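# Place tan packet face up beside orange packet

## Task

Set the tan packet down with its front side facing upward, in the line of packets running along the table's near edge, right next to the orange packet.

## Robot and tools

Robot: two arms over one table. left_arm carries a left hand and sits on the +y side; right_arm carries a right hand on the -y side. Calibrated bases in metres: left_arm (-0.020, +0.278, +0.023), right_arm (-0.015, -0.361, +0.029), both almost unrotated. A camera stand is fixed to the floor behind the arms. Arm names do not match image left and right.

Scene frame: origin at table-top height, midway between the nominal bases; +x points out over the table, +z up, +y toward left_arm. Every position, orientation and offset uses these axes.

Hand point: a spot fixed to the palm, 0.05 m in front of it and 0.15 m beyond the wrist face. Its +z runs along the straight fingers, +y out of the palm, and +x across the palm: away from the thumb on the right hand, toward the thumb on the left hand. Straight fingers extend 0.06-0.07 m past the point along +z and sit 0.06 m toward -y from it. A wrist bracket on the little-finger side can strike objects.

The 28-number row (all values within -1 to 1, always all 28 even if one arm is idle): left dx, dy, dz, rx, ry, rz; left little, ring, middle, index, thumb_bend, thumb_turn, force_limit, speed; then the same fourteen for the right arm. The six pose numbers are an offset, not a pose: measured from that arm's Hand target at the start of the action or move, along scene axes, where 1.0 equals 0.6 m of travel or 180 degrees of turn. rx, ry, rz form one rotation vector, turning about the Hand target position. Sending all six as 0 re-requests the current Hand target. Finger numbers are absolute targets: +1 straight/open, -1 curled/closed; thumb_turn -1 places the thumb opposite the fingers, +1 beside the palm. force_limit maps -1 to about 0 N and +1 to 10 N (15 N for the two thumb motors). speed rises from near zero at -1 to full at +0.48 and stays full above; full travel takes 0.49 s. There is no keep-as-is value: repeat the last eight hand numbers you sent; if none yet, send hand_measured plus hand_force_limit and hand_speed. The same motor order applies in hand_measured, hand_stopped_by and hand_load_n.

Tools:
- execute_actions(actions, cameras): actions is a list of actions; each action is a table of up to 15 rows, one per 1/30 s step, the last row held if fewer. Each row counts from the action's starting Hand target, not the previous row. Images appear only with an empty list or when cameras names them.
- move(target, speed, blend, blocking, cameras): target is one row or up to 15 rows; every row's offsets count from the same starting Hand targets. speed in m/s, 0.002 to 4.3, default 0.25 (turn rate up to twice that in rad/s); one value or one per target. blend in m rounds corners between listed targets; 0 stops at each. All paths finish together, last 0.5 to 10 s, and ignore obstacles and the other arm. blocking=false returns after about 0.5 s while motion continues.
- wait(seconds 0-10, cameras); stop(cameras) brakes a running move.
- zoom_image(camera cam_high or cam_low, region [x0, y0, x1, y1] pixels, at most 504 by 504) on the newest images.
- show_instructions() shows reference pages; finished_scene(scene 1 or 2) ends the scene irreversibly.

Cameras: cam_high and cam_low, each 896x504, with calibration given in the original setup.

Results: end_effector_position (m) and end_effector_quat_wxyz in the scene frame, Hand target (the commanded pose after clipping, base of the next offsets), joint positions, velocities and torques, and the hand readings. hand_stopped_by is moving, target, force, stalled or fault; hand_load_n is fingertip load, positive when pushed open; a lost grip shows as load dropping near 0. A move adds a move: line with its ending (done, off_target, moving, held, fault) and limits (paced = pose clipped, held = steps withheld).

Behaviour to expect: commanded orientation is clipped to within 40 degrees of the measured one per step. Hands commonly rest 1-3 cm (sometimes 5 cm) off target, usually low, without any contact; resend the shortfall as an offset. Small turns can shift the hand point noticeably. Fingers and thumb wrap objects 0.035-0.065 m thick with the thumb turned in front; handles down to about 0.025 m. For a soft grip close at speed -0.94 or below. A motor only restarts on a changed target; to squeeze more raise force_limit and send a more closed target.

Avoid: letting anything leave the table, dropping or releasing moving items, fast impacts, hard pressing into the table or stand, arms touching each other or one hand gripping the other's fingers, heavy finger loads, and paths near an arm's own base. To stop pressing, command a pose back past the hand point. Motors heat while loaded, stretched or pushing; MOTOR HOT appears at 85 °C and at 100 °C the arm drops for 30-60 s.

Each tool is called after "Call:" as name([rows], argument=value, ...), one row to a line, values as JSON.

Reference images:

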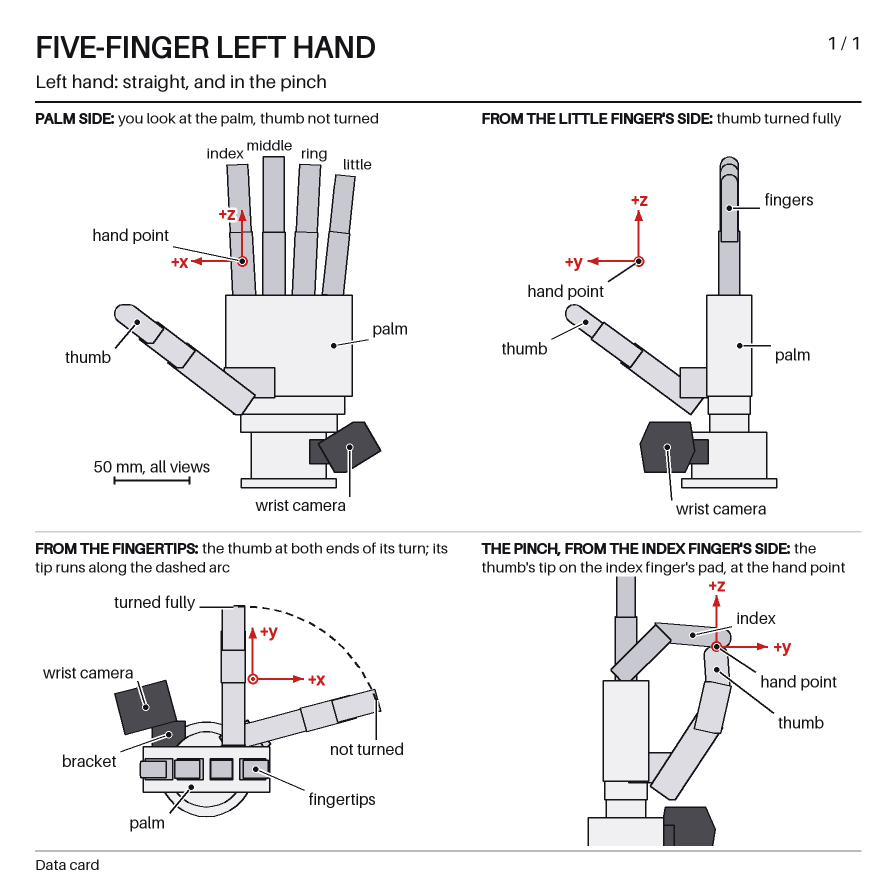

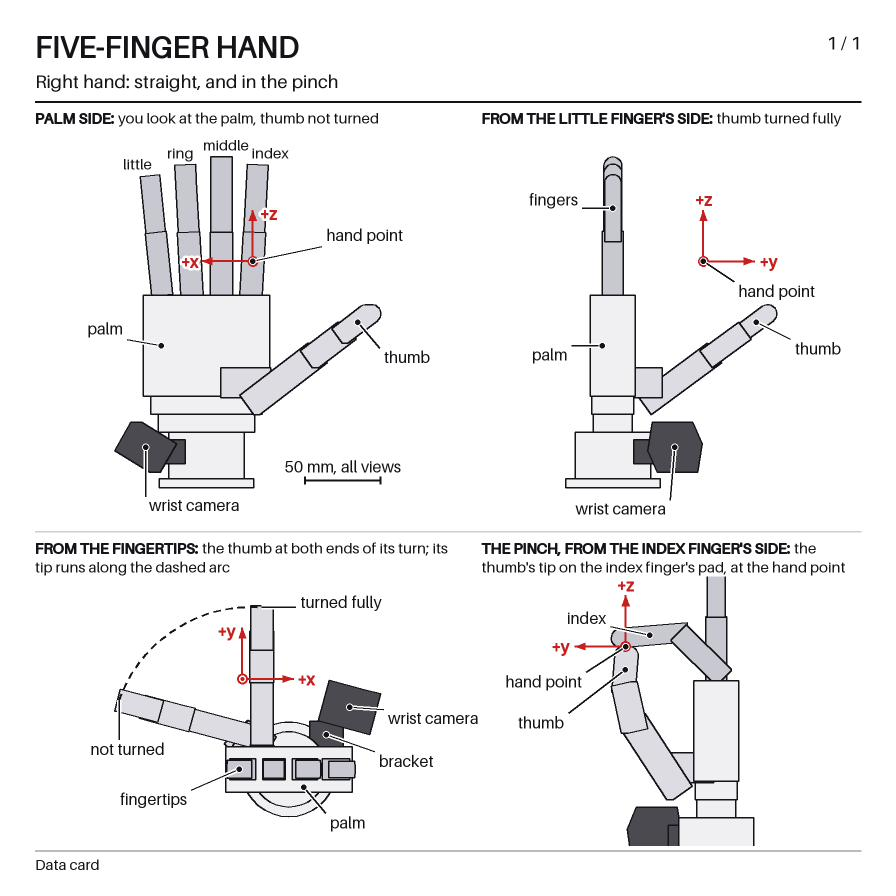

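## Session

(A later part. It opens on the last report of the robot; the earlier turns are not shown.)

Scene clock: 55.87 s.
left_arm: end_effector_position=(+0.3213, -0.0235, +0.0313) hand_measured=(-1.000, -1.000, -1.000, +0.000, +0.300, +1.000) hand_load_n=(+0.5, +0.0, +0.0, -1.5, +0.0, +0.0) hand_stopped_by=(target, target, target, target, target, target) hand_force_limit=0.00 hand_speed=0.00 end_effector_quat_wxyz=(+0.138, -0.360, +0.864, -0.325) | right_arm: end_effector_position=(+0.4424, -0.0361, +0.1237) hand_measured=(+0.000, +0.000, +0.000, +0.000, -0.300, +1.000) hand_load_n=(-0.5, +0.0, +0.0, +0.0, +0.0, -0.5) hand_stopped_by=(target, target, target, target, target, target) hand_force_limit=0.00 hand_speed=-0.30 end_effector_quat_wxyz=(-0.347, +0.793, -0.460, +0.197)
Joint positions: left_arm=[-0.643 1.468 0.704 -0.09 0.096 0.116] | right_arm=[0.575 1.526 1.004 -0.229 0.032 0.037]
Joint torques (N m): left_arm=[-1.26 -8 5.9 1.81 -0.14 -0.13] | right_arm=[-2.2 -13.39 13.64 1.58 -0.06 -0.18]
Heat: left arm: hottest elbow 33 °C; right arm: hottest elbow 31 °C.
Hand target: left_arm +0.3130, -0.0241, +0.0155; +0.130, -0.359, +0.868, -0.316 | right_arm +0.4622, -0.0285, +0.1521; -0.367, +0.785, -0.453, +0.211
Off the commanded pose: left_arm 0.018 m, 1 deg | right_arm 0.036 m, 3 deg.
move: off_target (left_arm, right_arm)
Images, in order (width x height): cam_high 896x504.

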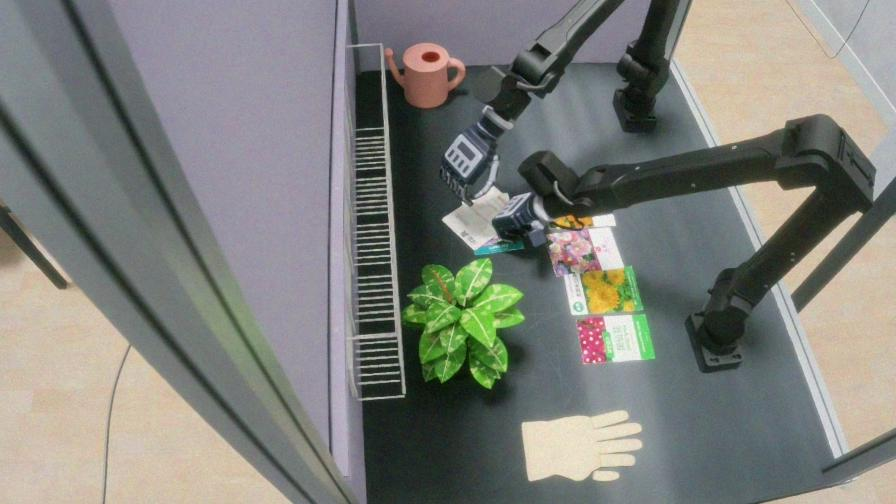

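Call:
move(target=[-0.06,0.0,0.1,0,0,0, -1,-1,-1,0,0.3,1,0,0, 0.0,0,0.0,0,0,0,0,0,0,0,-0.3,1,0,-0.3], speed=0.15, cameras=["cam_high"])

Call:
zoom_image(camera="cam_high", region=[430, 150, 570, 270])

Scene clock: 57.23 s.
left_arm: end_effector_position=(+0.2831, -0.0209, +0.0732) hand_measured=(-1.000, -1.000, -1.000, +0.000, +0.300, +1.000) hand_load_n=(+0.0, +0.0, +0.0, +0.0, +0.0, +0.0) hand_stopped_by=(target, target, target, target, target, target) hand_force_limit=0.00 hand_speed=0.00 end_effector_quat_wxyz=(+0.134, -0.360, +0.868, -0.316) | right_arm: end_effector_position=(+0.4423, -0.0361, +0.1236) hand_measured=(+0.000, +0.000, +0.000, +0.000, -0.300, +1.000) hand_load_n=(+0.0, +0.0, +0.0, +0.0, +0.0, +0.0) hand_stopped_by=(target, target, target, target, target, target) hand_force_limit=0.00 hand_speed=-0.30 end_effector_quat_wxyz=(-0.346, +0.793, -0.460, +0.197)
Joint positions: left_arm=[-0.703 1.302 0.691 -0.261 0.056 0.074] | right_arm=[0.575 1.526 1.004 -0.229 0.032 0.037]
Joint torques (N m): left_arm=[-1.73 -9.58 7.65 0.81 -0.15 -0.18] | right_arm=[-2.14 -13.39 13.64 1.55 -0.06 -0.18]
Heat: left arm: hottest elbow 32 °C; right arm: hottest elbow 31 °C.
Hand target: left_arm +0.2770, -0.0243, +0.0756; +0.130, -0.359, +0.868, -0.316 | right_arm +0.4622, -0.0285, +0.1521; -0.367, +0.785, -0.453, +0.211
Off the commanded pose: left_arm 0.007 m, 0 deg | right_arm 0.036 m, 3 deg.
move: off_target (right_arm)
Images, in order (width x height): cam_high 896x504.

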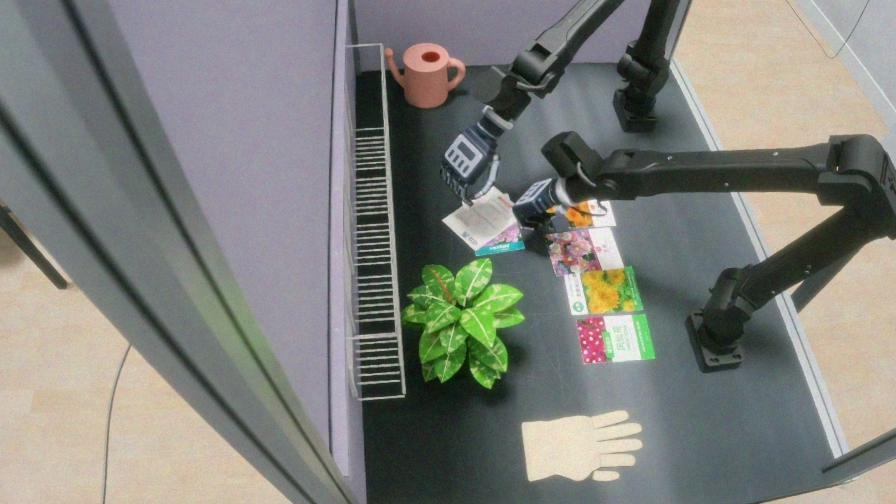

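Scaled by 3.600 from the camera's 896x504 image, which has a finer 1280x720 frame.

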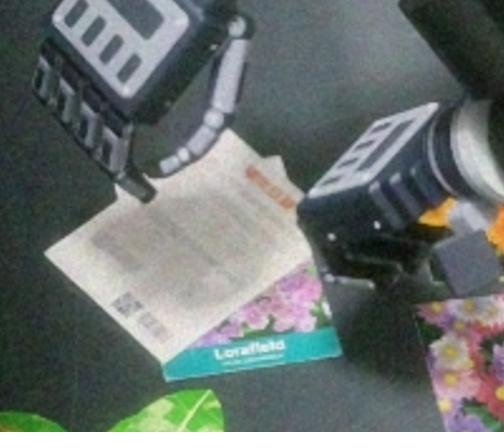

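Call:
move(target=[0.012,-0.112,-0.025,0,0,0, -1,-1,-1,0,0.3,1,0,0, 0.0,0,0.0,0,0,0,0,0,0,0,-0.3,1,0,-0.3], speed=0.1, cameras=["cam_high","cam_low"])

Call:
zoom_image(camera="cam_high", region=[430, 150, 570, 270])

Call:
zoom_image(camera="cam_low", region=[410, 240, 490, 310])

Scene clock: 59.03 s.
left_arm: end_effector_position=(+0.2705, -0.0677, +0.0484) hand_measured=(-1.000, -1.000, -1.000, +0.000, +0.300, +1.000) hand_load_n=(+0.0, +0.0, +0.0, +0.0, +0.0, +0.0) hand_stopped_by=(target, target, target, target, target, target) hand_force_limit=0.00 hand_speed=0.00 end_effector_quat_wxyz=(+0.125, -0.362, +0.875, -0.296) | right_arm: end_effector_position=(+0.4423, -0.0361, +0.1236) hand_measured=(+0.000, +0.000, +0.000, +0.000, -0.300, +1.000) hand_load_n=(+0.5, +0.0, +0.0, +0.0, +0.0, +0.0) hand_stopped_by=(target, target, target, target, target, target) hand_force_limit=0.00 hand_speed=-0.30 end_effector_quat_wxyz=(-0.346, +0.793, -0.460, +0.197)
Joint positions: left_arm=[-0.822 1.431 0.754 -0.239 -0.019 -0.017] | right_arm=[0.575 1.526 1.004 -0.229 0.032 0.037]
Joint torques (N m): left_arm=[-1.49 -8.64 10.89 1.84 -0.19 -0.25] | right_arm=[-2.14 -13.39 13.64 1.55 -0.06 -0.18]
Heat: left arm: hottest elbow 33 °C; right arm: hottest elbow 31 °C.
Hand target: left_arm +0.2843, -0.0913, +0.0604; +0.130, -0.359, +0.868, -0.316 | right_arm +0.4622, -0.0285, +0.1521; -0.367, +0.785, -0.453, +0.211
Off the commanded pose: left_arm 0.030 m, 3 deg | right_arm 0.036 m, 3 deg.
move: off_target (left_arm, right_arm)

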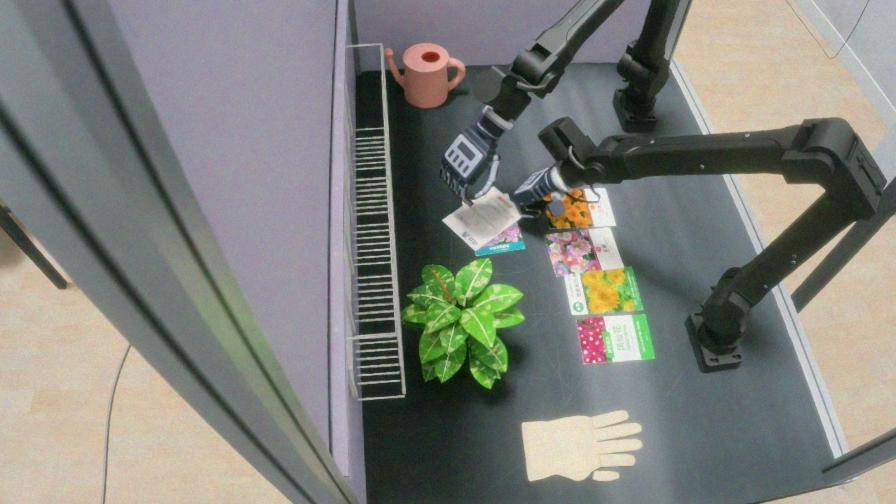

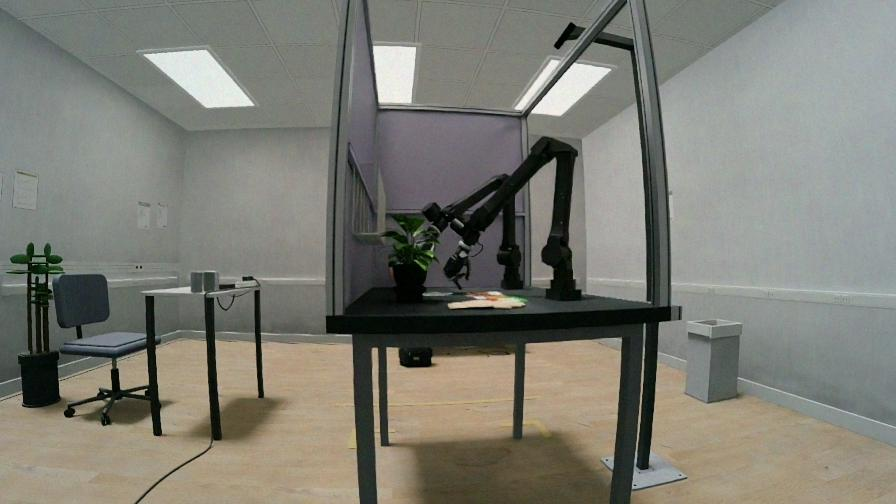

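Scaled by 3.600 from the camera's 896x504 image, which has a finer 1280x720 frame.

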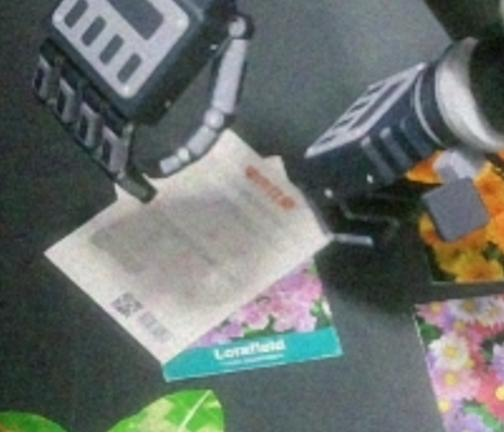

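Scaled by 6.300 from the camera's 896x504 image, which has a finer 1280x720 frame.

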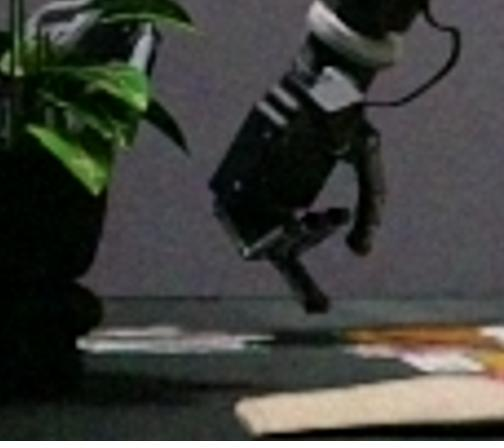

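Call:
move(target=[0.045,-0.03,0.01,0,0,0, -1,-1,-1,0,0.3,1,0,0, 0.0,0,0.0,0,0,0,0,0,0,0,-0.3,1,0,-0.3], speed=0.1, cameras=["cam_high"])

Call:
zoom_image(camera="cam_high", region=[430, 150, 570, 270])

Scene clock: 60.13 s.
left_arm: end_effector_position=(+0.2851, -0.0832, +0.0551) hand_measured=(-1.000, -1.000, -1.000, +0.000, +0.300, +1.000) hand_load_n=(+0.0, +0.0, +0.0, +0.0, +0.0, +0.0) hand_stopped_by=(target, target, target, target, target, target) hand_force_limit=0.00 hand_speed=0.00 end_effector_quat_wxyz=(+0.128, -0.361, +0.872, -0.304) | right_arm: end_effector_position=(+0.4423, -0.0361, +0.1236) hand_measured=(+0.000, +0.000, +0.000, +0.000, -0.300, +1.000) hand_load_n=(+0.0, +0.0, +0.0, +0.0, +0.0, +0.0) hand_stopped_by=(target, target, target, target, target, target) hand_force_limit=0.00 hand_speed=-0.30 end_effector_quat_wxyz=(-0.346, +0.793, -0.460, +0.197)
Joint positions: left_arm=[-0.822 1.465 0.804 -0.239 -0.018 -0.017] | right_arm=[0.575 1.526 1.004 -0.229 0.032 0.037]
Joint torques (N m): left_arm=[-0.97 -11.75 7.08 1.25 -0.07 -0.05] | right_arm=[-2.14 -13.39 13.64 1.55 -0.06 -0.18]
Heat: left arm: hottest elbow 33 °C; right arm: hottest elbow 31 °C.
Hand target: left_arm +0.2826, -0.0805, +0.0541; +0.127, -0.361, +0.873, -0.303 (not the last commanded pose) | right_arm +0.4622, -0.0285, +0.1521; -0.367, +0.785, -0.453, +0.211
Off the commanded pose: left_arm 0.039 m, 2 deg | right_arm 0.036 m, 3 deg.
move: held (left_arm; a check stopped the path), off_target (right_arm); limits=held
pose unreachable (left arm): on one or more control steps of this call, first in action 0 (counted from 0), this arm could not follow its commanded pose, so it was not sent that pose on those steps. It may still have moved: this result reports where it is.
cause: moving toward the commanded pose would bring a part of the arm too close to another arm (a part of this arm just beyond joint 4 (wrist pitch) and a part of the right arm just beyond its joint 5 (wrist yaw), 32 mm apart when this arm was first held).
Images, in order (width x height): cam_high 896x504.

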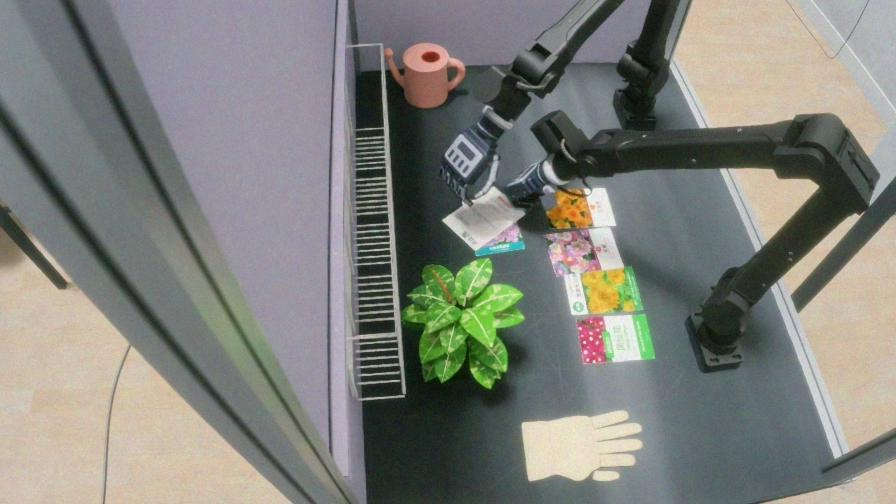

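Scaled by 3.600 from the camera's 896x504 image, which has a finer 1280x720 frame.

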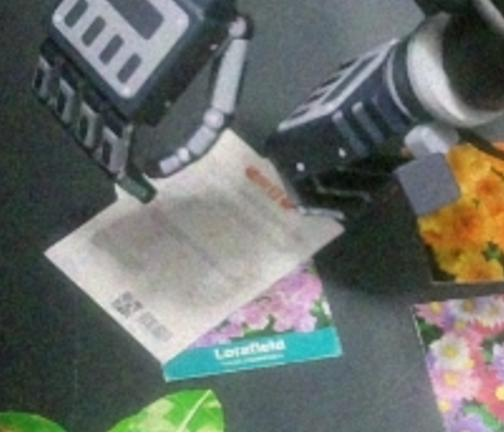

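Call:
move(target=[0,0,0,0,0,0, -1,-1,-1,0,0.3,1,0,0, 0.085,0.0275,0.05,-0.1201,0.1876,0.0264,-1,-1,0,0,1,-1,0,-0.3], speed=0.15, cameras=["cam_high","cam_low"])

Call:
zoom_image(camera="cam_high", region=[430, 130, 570, 270])

Scene clock: 66.23 s.
left_arm: end_effector_position=(+0.2851, -0.0832, +0.0551) hand_measured=(-1.000, -1.000, -1.000, +0.000, +0.300, +1.000) hand_load_n=(+0.0, +0.5, +0.0, +0.0, +0.0, +0.0) hand_stopped_by=(target, target, target, target, target, target) hand_force_limit=0.00 hand_speed=0.00 end_effector_quat_wxyz=(+0.128, -0.361, +0.872, -0.304) | right_arm: end_effector_position=(+0.4514, -0.0183, +0.1877) hand_measured=(-1.000, -1.000, +0.000, +0.000, +1.000, -1.000) hand_load_n=(+0.0, +0.0, +0.5, +0.0, +0.0, +0.0) hand_stopped_by=(target, target, target, target, target, target) hand_force_limit=0.00 hand_speed=-0.30 end_effector_quat_wxyz=(-0.043, +0.893, -0.448, +0.018)
Joint positions: left_arm=[-0.822 1.465 0.804 -0.239 -0.018 -0.017] | right_arm=[0.587 1.975 1.92 -1.423 -0.012 -0.057]
Joint torques (N m): left_arm=[-0.38 -11.58 6.72 1.03 -0.07 -0.06] | right_arm=[-5.42 -12.75 19.3 2.51 0.09 -0.2]
Heat: left arm: hottest elbow 32 °C; right arm: hottest elbow 33 °C.
Hand target: left_arm +0.2826, -0.0805, +0.0541; +0.127, -0.361, +0.873, -0.303 | right_arm +0.5132, -0.0120, +0.1821; -0.077, +0.884, -0.460, +0.040
Off the commanded pose: left_arm 0.004 m, 0 deg | right_arm 0.062 m, 5 deg.
move: off_target (right_arm)

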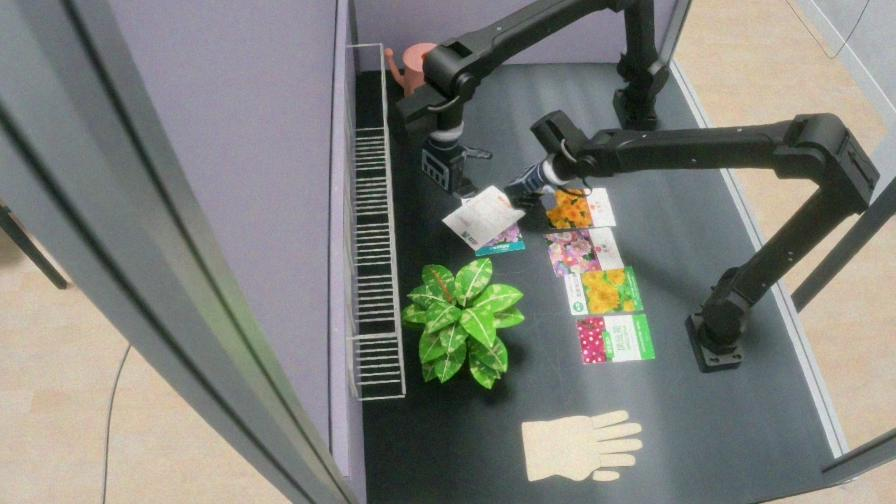

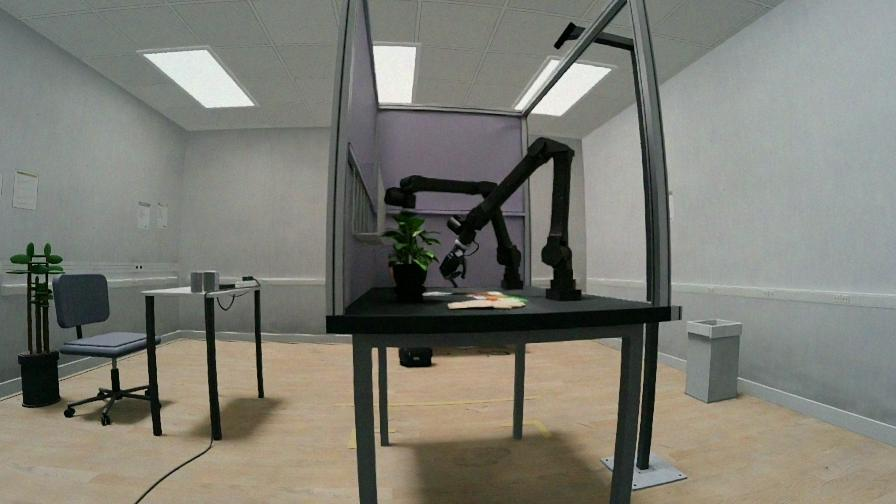

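Scaled by 3.600 from the camera's 896x504 image, which has a finer 1280x720 frame.

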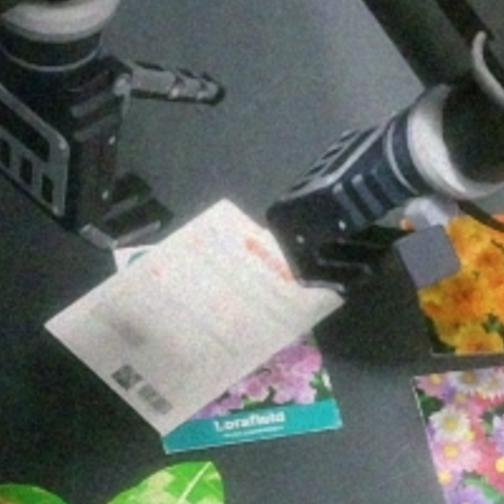

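Call:
move(target=[0.025,0.003,0.04,-0.0814,-0.0459,-0.1655, -1,-1,-1,0,0.3,1,0,0, 0,0,0,0,0,0,-1,-1,0,0,1,-1,0,-0.3], speed=0.12, cameras=["cam_high","cam_low"])

Call:
zoom_image(camera="cam_high", region=[430, 130, 570, 270])

Scene clock: 69.83 s.
left_arm: end_effector_position=(+0.2913, -0.0831, +0.0788) hand_measured=(-1.000, -1.000, -1.000, +0.000, +0.300, +1.000) hand_load_n=(+0.0, +0.0, +0.0, +0.0, +0.0, -0.5) hand_stopped_by=(target, target, target, target, target, target) hand_force_limit=0.00 hand_speed=0.00 end_effector_quat_wxyz=(+0.052, -0.118, +0.882, -0.454) | right_arm: end_effector_position=(+0.4512, -0.0185, +0.1878) hand_measured=(-1.000, -1.000, +0.000, +0.000, +1.000, -1.000) hand_load_n=(+0.0, +0.0, +0.0, +0.0, +0.0, +0.0) hand_stopped_by=(target, target, target, target, target, target) hand_force_limit=0.00 hand_speed=-0.30 end_effector_quat_wxyz=(-0.043, +0.893, -0.448, +0.018)
Joint positions: left_arm=[-0.655 1.449 0.747 -0.043 0.537 0.423] | right_arm=[0.587 1.975 1.92 -1.424 -0.012 -0.057]
Joint torques (N m): left_arm=[0.73 -10.7 6.79 1.92 0.36 0.06] | right_arm=[-5.48 -12.75 19.29 2.52 0.09 -0.21]
Heat: left arm: hottest elbow 32 °C; right arm: hottest elbow 36 °C.
Hand target: left_arm +0.2976, -0.0788, +0.0783; +0.061, -0.116, +0.879, -0.458 | right_arm +0.5131, -0.0120, +0.1821; -0.077, +0.884, -0.460, +0.040
Off the commanded pose: left_arm 0.008 m, 1 deg | right_arm 0.063 m, 5 deg.
move: off_target (right_arm)

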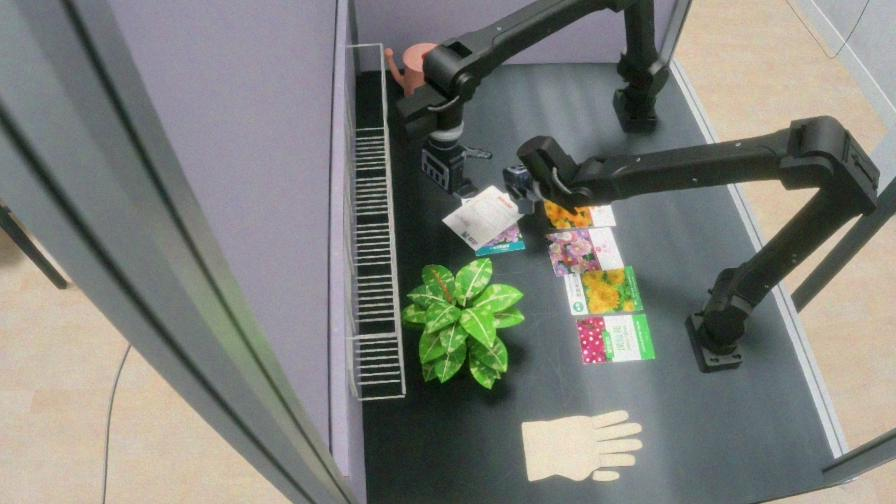

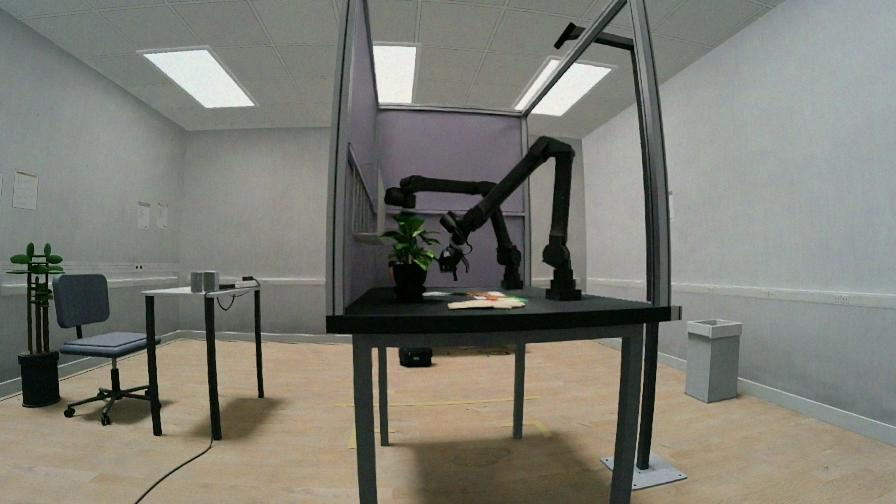

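Scaled by 3.600 from the camera's 896x504 image, which has a finer 1280x720 frame.

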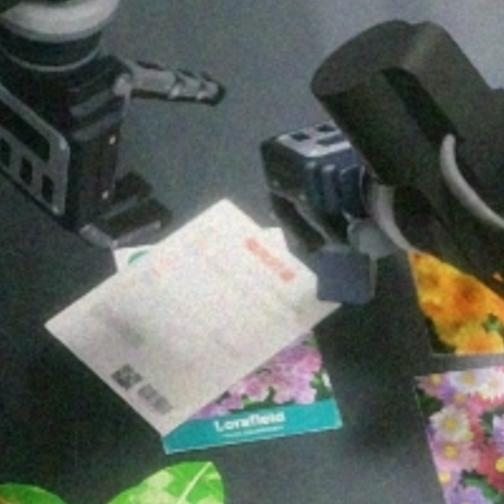

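Call:
move(target=[0,0,-0.065,0,0,0, -1,-1,-1,0,0.3,1,0,0, 0,0,0,0,0,0,-1,-1,0,0,1,-1,0,-0.3], speed=0.1, cameras=["cam_high","cam_low"])

Call:
zoom_image(camera="cam_high", region=[430, 130, 570, 270])

Call:
zoom_image(camera="cam_low", region=[410, 240, 490, 310])

Scene clock: 71.37 s.
left_arm: end_effector_position=(+0.2929, -0.0842, +0.0479) hand_measured=(-1.000, -1.000, -1.000, +0.000, +0.300, +1.000) hand_load_n=(+0.0, +0.0, +0.0, +0.0, +0.0, +0.0) hand_stopped_by=(target, target, target, target, target, target) hand_force_limit=0.00 hand_speed=0.00 end_effector_quat_wxyz=(+0.058, -0.114, +0.879, -0.459) | right_arm: end_effector_position=(+0.4512, -0.0185, +0.1878) hand_measured=(-1.000, -1.000, +0.000, +0.000, +1.000, -1.000) hand_load_n=(+0.0, +0.0, +0.5, +0.0, +0.0, +0.0) hand_stopped_by=(target, target, target, target, target, target) hand_force_limit=0.00 hand_speed=-0.30 end_effector_quat_wxyz=(-0.043, +0.893, -0.448, +0.018)
Joint positions: left_arm=[-0.655 1.52 0.707 0.086 0.537 0.425] | right_arm=[0.587 1.975 1.92 -1.424 -0.012 -0.057]
Joint torques (N m): left_arm=[0.73 -9 6.31 1.87 0.33 0.02] | right_arm=[-5.48 -12.75 19.3 2.54 0.09 -0.22]
Heat: left arm: hottest elbow 32 °C; right arm: hottest elbow 38 °C.
Hand target: left_arm +0.2976, -0.0787, +0.0391; +0.061, -0.117, +0.879, -0.458 | right_arm +0.5131, -0.0120, +0.1821; -0.077, +0.884, -0.460, +0.040
Off the commanded pose: left_arm 0.011 m, 0 deg | right_arm 0.062 m, 5 deg.
move: off_target (left_arm, right_arm)

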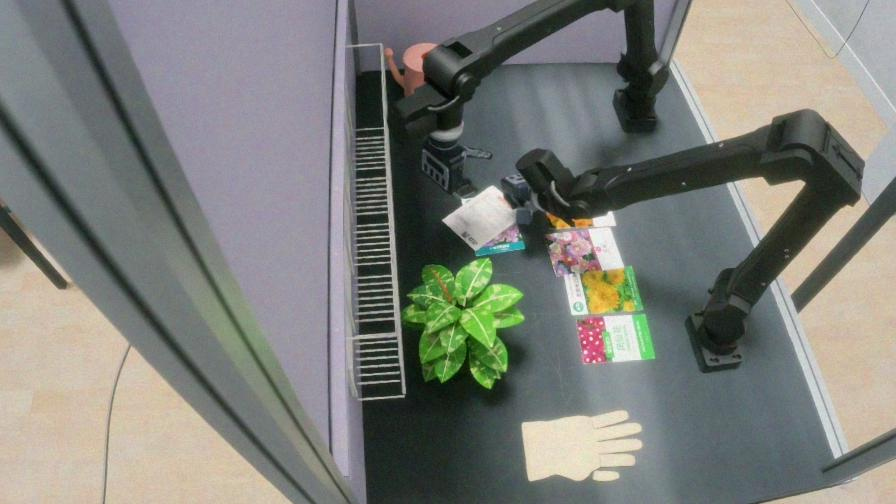

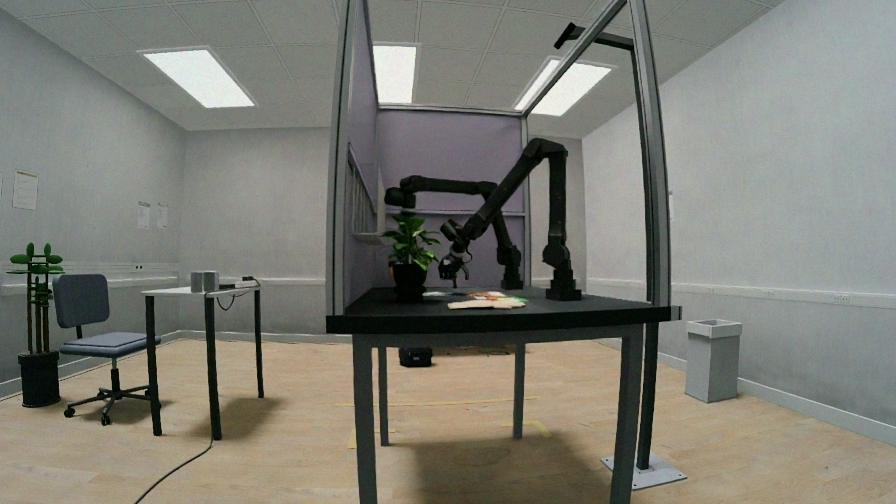

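Scaled by 3.600 from the camera's 896x504 image, which has a finer 1280x720 frame.

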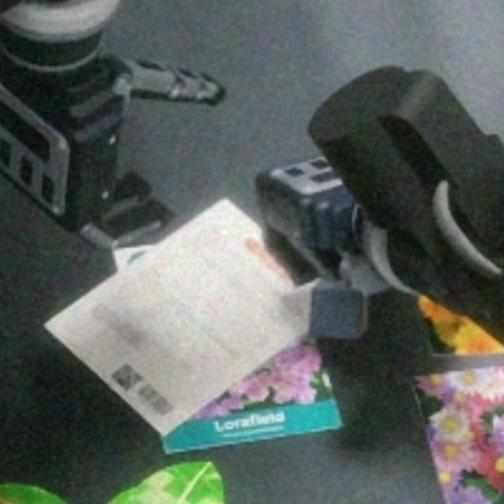

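Scaled by 6.300 from the camera's 896x504 image, which has a finer 1280x720 frame.

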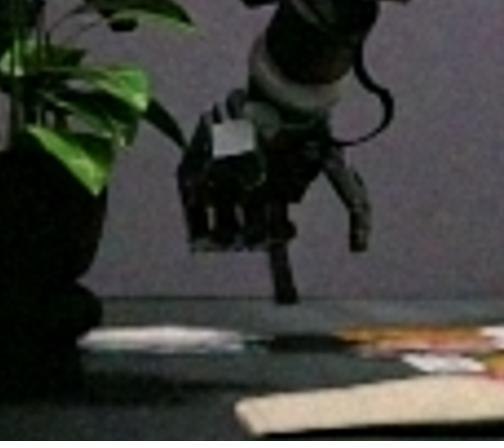

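Call:
move(target=[0.025,0,-0.015,0,0,0, -1,-1,-1,0,0.3,1,0,0, 0,0,0,0,0,0,-1,-1,0,0,1,-1,0,-0.3], speed=0.1, cameras=["cam_high","cam_low"])

Call:
zoom_image(camera="cam_high", region=[430, 130, 570, 270])

Call:
zoom_image(camera="cam_low", region=[420, 260, 480, 300])

Scene clock: 73.53 s.
left_arm: end_effector_position=(+0.2971, -0.0762, +0.0294) hand_measured=(-1.000, -1.000, -1.000, +0.000, +0.300, +1.000) hand_load_n=(+0.0, +0.0, +0.0, +0.0, +0.0, +0.0) hand_stopped_by=(target, target, target, target, target, target) hand_force_limit=0.00 hand_speed=0.00 end_effector_quat_wxyz=(+0.050, -0.119, +0.883, -0.452) | right_arm: end_effector_position=(+0.4512, -0.0185, +0.1878) hand_measured=(-1.000, -1.000, +0.000, +0.000, +1.000, -1.000) hand_load_n=(+0.0, +0.0, +0.5, +0.5, +0.0, +0.0) hand_stopped_by=(target, target, target, target, target, target) hand_force_limit=0.00 hand_speed=-0.30 end_effector_quat_wxyz=(-0.043, +0.893, -0.448, +0.018)
Joint positions: left_arm=[-0.633 1.567 0.707 0.098 0.554 0.441] | right_arm=[0.587 1.975 1.92 -1.424 -0.012 -0.057]
Joint torques (N m): left_arm=[0.56 -9.7 8.03 1.98 0.35 0.11] | right_arm=[-5.48 -12.75 19.3 2.52 0.08 -0.21]
Heat: left arm: hottest elbow 32 °C; right arm: hottest elbow 40 °C.
Hand target: left_arm +0.3126, -0.0789, +0.0302; +0.061, -0.116, +0.879, -0.458 | right_arm +0.5131, -0.0120, +0.1821; -0.077, +0.884, -0.460, +0.040
Off the commanded pose: left_arm 0.016 m, 1 deg | right_arm 0.062 m, 5 deg.
move: off_target (left_arm, right_arm)

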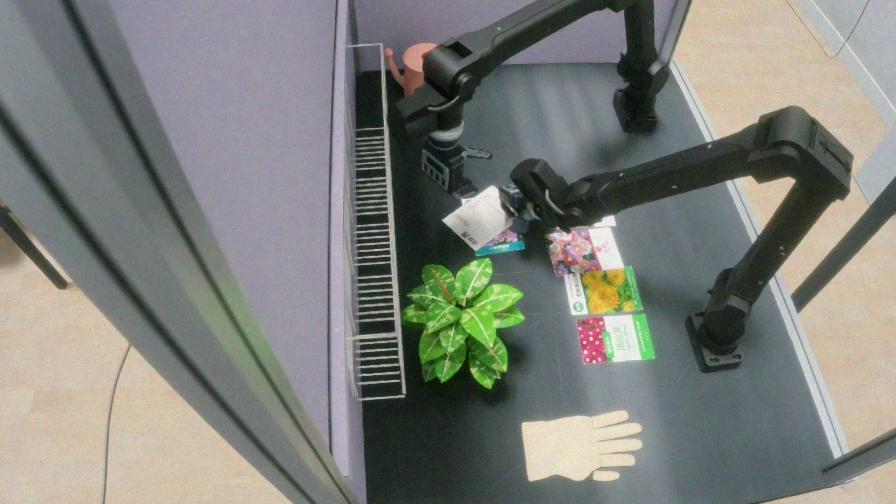

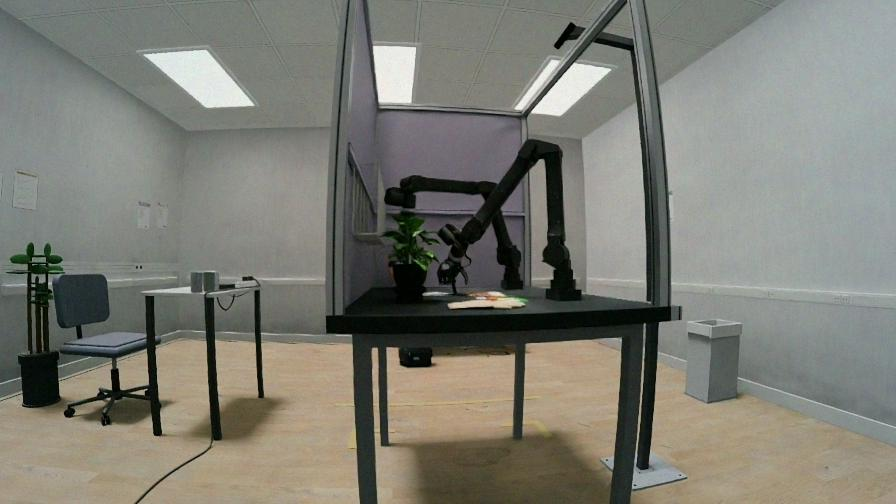

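Scaled by 3.600 from the camera's 896x504 image, which has a finer 1280x720 frame.

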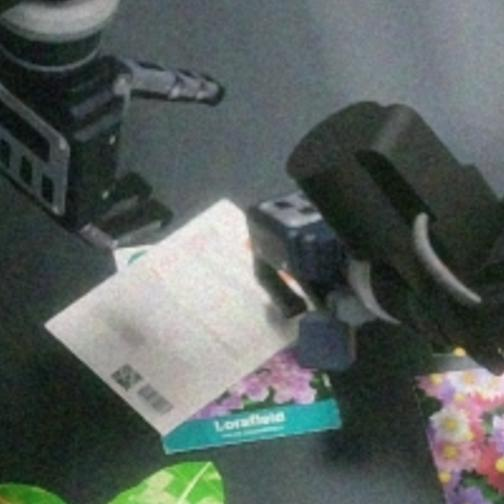

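Scaled by 8.400 from the camera's 896x504 image, which has a finer 1280x720 frame.

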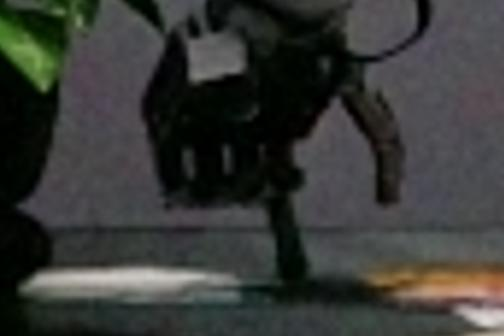

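Call:
zoom_image(camera="cam_high", region=[490, 190, 540, 230])

Scaled by 10.080 from the camera's 896x504 image, which has a finer 1280x720 frame.

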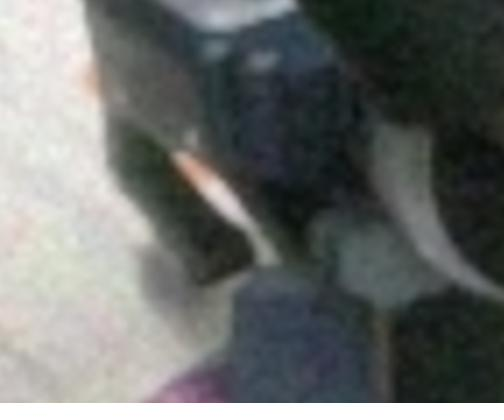

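Call:
move([
  [0.0,-0.02,0.035,0,0,0, -1,-1,-1,0,0.3,1,0,0, 0,0,0,0,0,0,-1,-1,0,0,1,-1,0,-0.3],
  [0.045,-0.03,0.03,0,0,0, -1,-1,-1,0,0.3,1,0,0, 0,0,0,0,0,0,-1,-1,0,0,1,-1,0,-0.3],
], speed=0.1, cameras=["cam_high","cam_low"])

Call:
zoom_image(camera="cam_high", region=[480, 180, 550, 240])

Call:
zoom_image(camera="cam_low", region=[420, 260, 480, 300])

Scene clock: 76.30 s.
left_arm: end_effector_position=(+0.3209, -0.0929, +0.0439) hand_measured=(-1.000, -1.000, -1.000, +0.000, +0.300, +1.000) hand_load_n=(+0.0, +0.0, +0.0, +0.0, +0.0, -0.5) hand_stopped_by=(target, target, target, target, target, target) hand_force_limit=0.00 hand_speed=0.00 end_effector_quat_wxyz=(+0.054, -0.117, +0.881, -0.455) | right_arm: end_effector_position=(+0.4512, -0.0185, +0.1878) hand_measured=(-1.000, -1.000, +0.000, +0.000, +1.000, -1.000) hand_load_n=(+0.0, +0.0, +0.0, +0.0, +0.0, +0.0) hand_stopped_by=(target, target, target, target, target, target) hand_force_limit=0.00 hand_speed=-0.30 end_effector_quat_wxyz=(-0.043, +0.893, -0.448, +0.018)
Joint positions: left_arm=[-0.632 1.594 0.793 0.051 0.555 0.442] | right_arm=[0.587 1.975 1.92 -1.424 -0.012 -0.057]
Joint torques (N m): left_arm=[0.79 -10.4 9.98 0.84 0.33 0.06] | right_arm=[-5.48 -12.75 19.3 2.52 0.09 -0.22]
Heat: left arm: hottest elbow 32 °C; right arm: hottest elbow 42 °C.
Hand target: left_arm +0.3396, -0.0967, +0.0481; +0.061, -0.116, +0.879, -0.458 | right_arm +0.5131, -0.0120, +0.1821; -0.077, +0.884, -0.460, +0.040
Off the commanded pose: left_arm 0.020 m, 1 deg | right_arm 0.062 m, 5 deg.
move: off_target (left_arm, right_arm)

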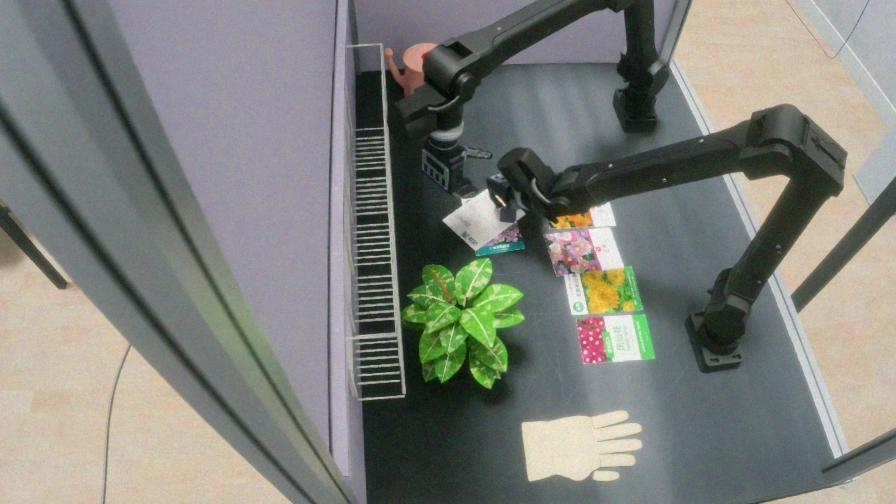

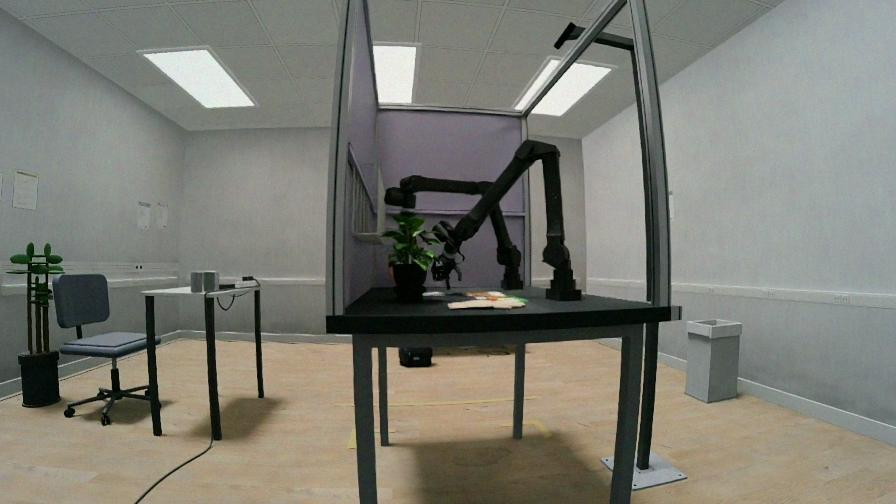

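Scaled by 7.200 from the camera's 896x504 image, which has a finer 1280x720 frame.

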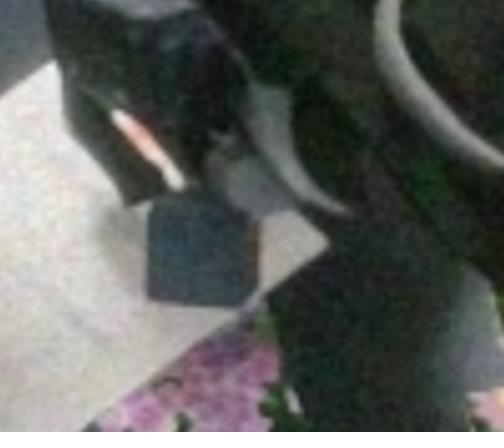

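Scaled by 8.400 from the camera's 896x504 image, which has a finer 1280x720 frame.

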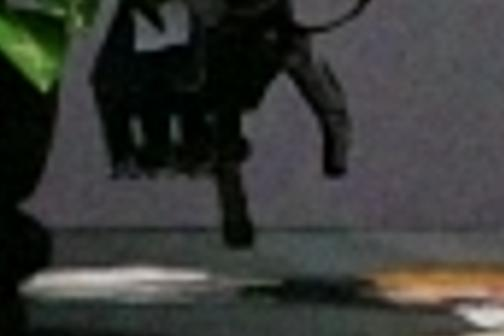

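Call:
move(target=[-0.03,0.01,-0.01,0,0,0, -1,-1,-1,0,0.3,1,0,0, 0,0,0,0,0,0,-1,-1,0,0,1,-1,0,-0.3], speed=0.1, cameras=["cam_low"])

Call:
zoom_image(camera="cam_low", region=[420, 260, 480, 300])

Scene clock: 78.03 s.
left_arm: end_effector_position=(+0.3206, -0.0921, +0.0427) hand_measured=(-1.000, -1.000, -1.000, +0.000, +0.300, +1.000) hand_load_n=(+0.0, +0.0, +0.0, +0.0, +0.0, +0.0) hand_stopped_by=(target, target, target, target, target, target) hand_force_limit=0.00 hand_speed=0.00 end_effector_quat_wxyz=(+0.055, -0.117, +0.881, -0.455) | right_arm: end_effector_position=(+0.4512, -0.0185, +0.1878) hand_measured=(-1.000, -1.000, +0.000, +0.000, +1.000, -1.000) hand_load_n=(+0.0, +0.0, +0.0, +0.5, +0.0, +0.0) hand_stopped_by=(target, target, target, target, target, target) hand_force_limit=0.00 hand_speed=-0.30 end_effector_quat_wxyz=(-0.043, +0.893, -0.448, +0.018)
Joint positions: left_arm=[-0.632 1.594 0.788 0.057 0.552 0.442] | right_arm=[0.587 1.975 1.92 -1.424 -0.012 -0.057]
Joint torques (N m): left_arm=[-0.38 -12.28 6.02 1.98 0.13 -0.06] | right_arm=[-5.48 -12.75 19.3 2.52 0.08 -0.21]
Heat: left arm: hottest elbow 32 °C; right arm: hottest elbow 43 °C.
Hand target: left_arm +0.3217, -0.0908, +0.0422; +0.061, -0.116, +0.879, -0.458 | right_arm +0.5131, -0.0120, +0.1821; -0.077, +0.884, -0.460, +0.040
Off the commanded pose: left_arm 0.002 m, 1 deg | right_arm 0.062 m, 5 deg.
move: off_target (right_arm)
Images, in order (width x height): cam_low 896x504.

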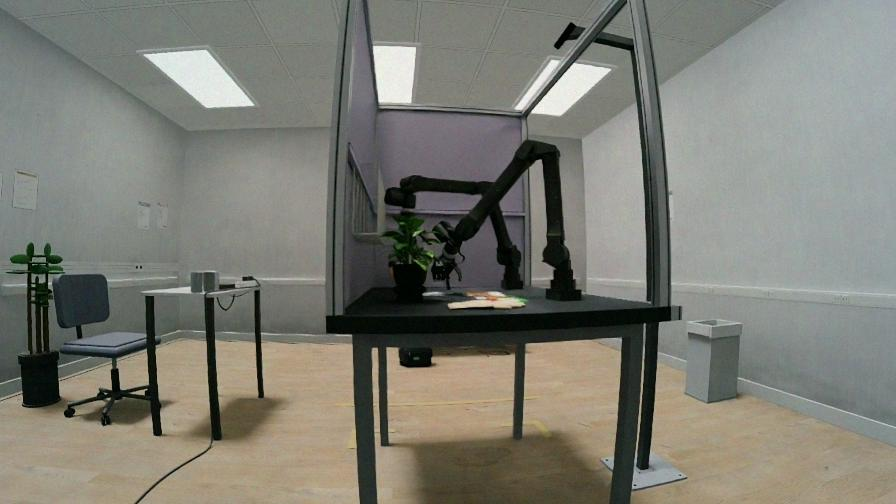

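Scaled by 8.400 from the camera's 896x504 image, which has a finer 1280x720 frame.

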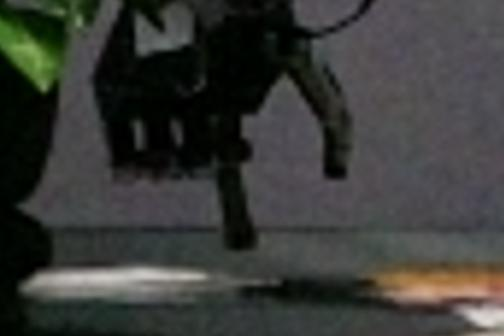

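Call:
move(target=[-0.033,0.01,-0.01,0,0,0, -1,-1,-1,0,0.3,1,0,0, 0,0,0,0,0,0,-1,-1,0,0,1,-1,0,-0.3], speed=0.1, cameras=["cam_low"])

Call:
zoom_image(camera="cam_low", region=[420, 260, 480, 300])

Scene clock: 79.10 s.
left_arm: end_effector_position=(+0.3057, -0.0801, +0.0302) hand_measured=(-1.000, -1.000, -1.000, +0.000, +0.300, +1.000) hand_load_n=(+0.0, +0.0, +0.0, +0.0, +0.0, -0.5) hand_stopped_by=(target, target, target, target, target, target) hand_force_limit=0.00 hand_speed=0.00 end_effector_quat_wxyz=(+0.057, -0.121, +0.883, -0.450) | right_arm: end_effector_position=(+0.4512, -0.0185, +0.1878) hand_measured=(-1.000, -1.000, +0.000, +0.000, +1.000, -1.000) hand_load_n=(+0.0, +0.0, +0.0, +0.0, +0.0, +0.0) hand_stopped_by=(target, target, target, target, target, target) hand_force_limit=0.00 hand_speed=-0.30 end_effector_quat_wxyz=(-0.043, +0.893, -0.448, +0.018)
Joint positions: left_arm=[-0.633 1.58 0.728 0.096 0.54 0.441] | right_arm=[0.587 1.975 1.92 -1.424 -0.012 -0.057]
Joint torques (N m): left_arm=[-1.55 -13.22 5.82 1.98 0.1 -0.17] | right_arm=[-5.42 -12.75 19.3 2.54 0.09 -0.22]
Heat: left arm: hottest elbow 32 °C; right arm: hottest elbow 44 °C.
Hand target: left_arm +0.3018, -0.0847, +0.0361; +0.061, -0.117, +0.879, -0.458 | right_arm +0.5131, -0.0120, +0.1821; -0.077, +0.884, -0.460, +0.040
Off the commanded pose: left_arm 0.009 m, 1 deg | right_arm 0.062 m, 5 deg.
move: off_target (right_arm)
Images, in order (width x height): cam_low 896x504.

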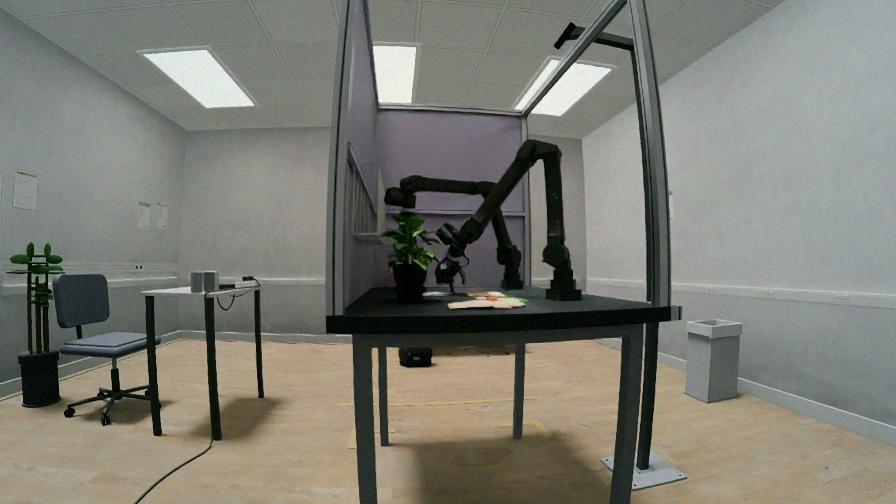

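Scaled by 8.400 from the camera's 896x504 image, which has a finer 1280x720 frame.

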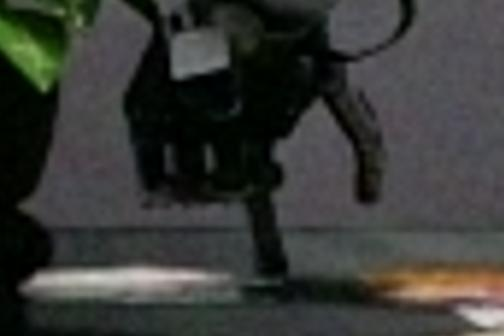

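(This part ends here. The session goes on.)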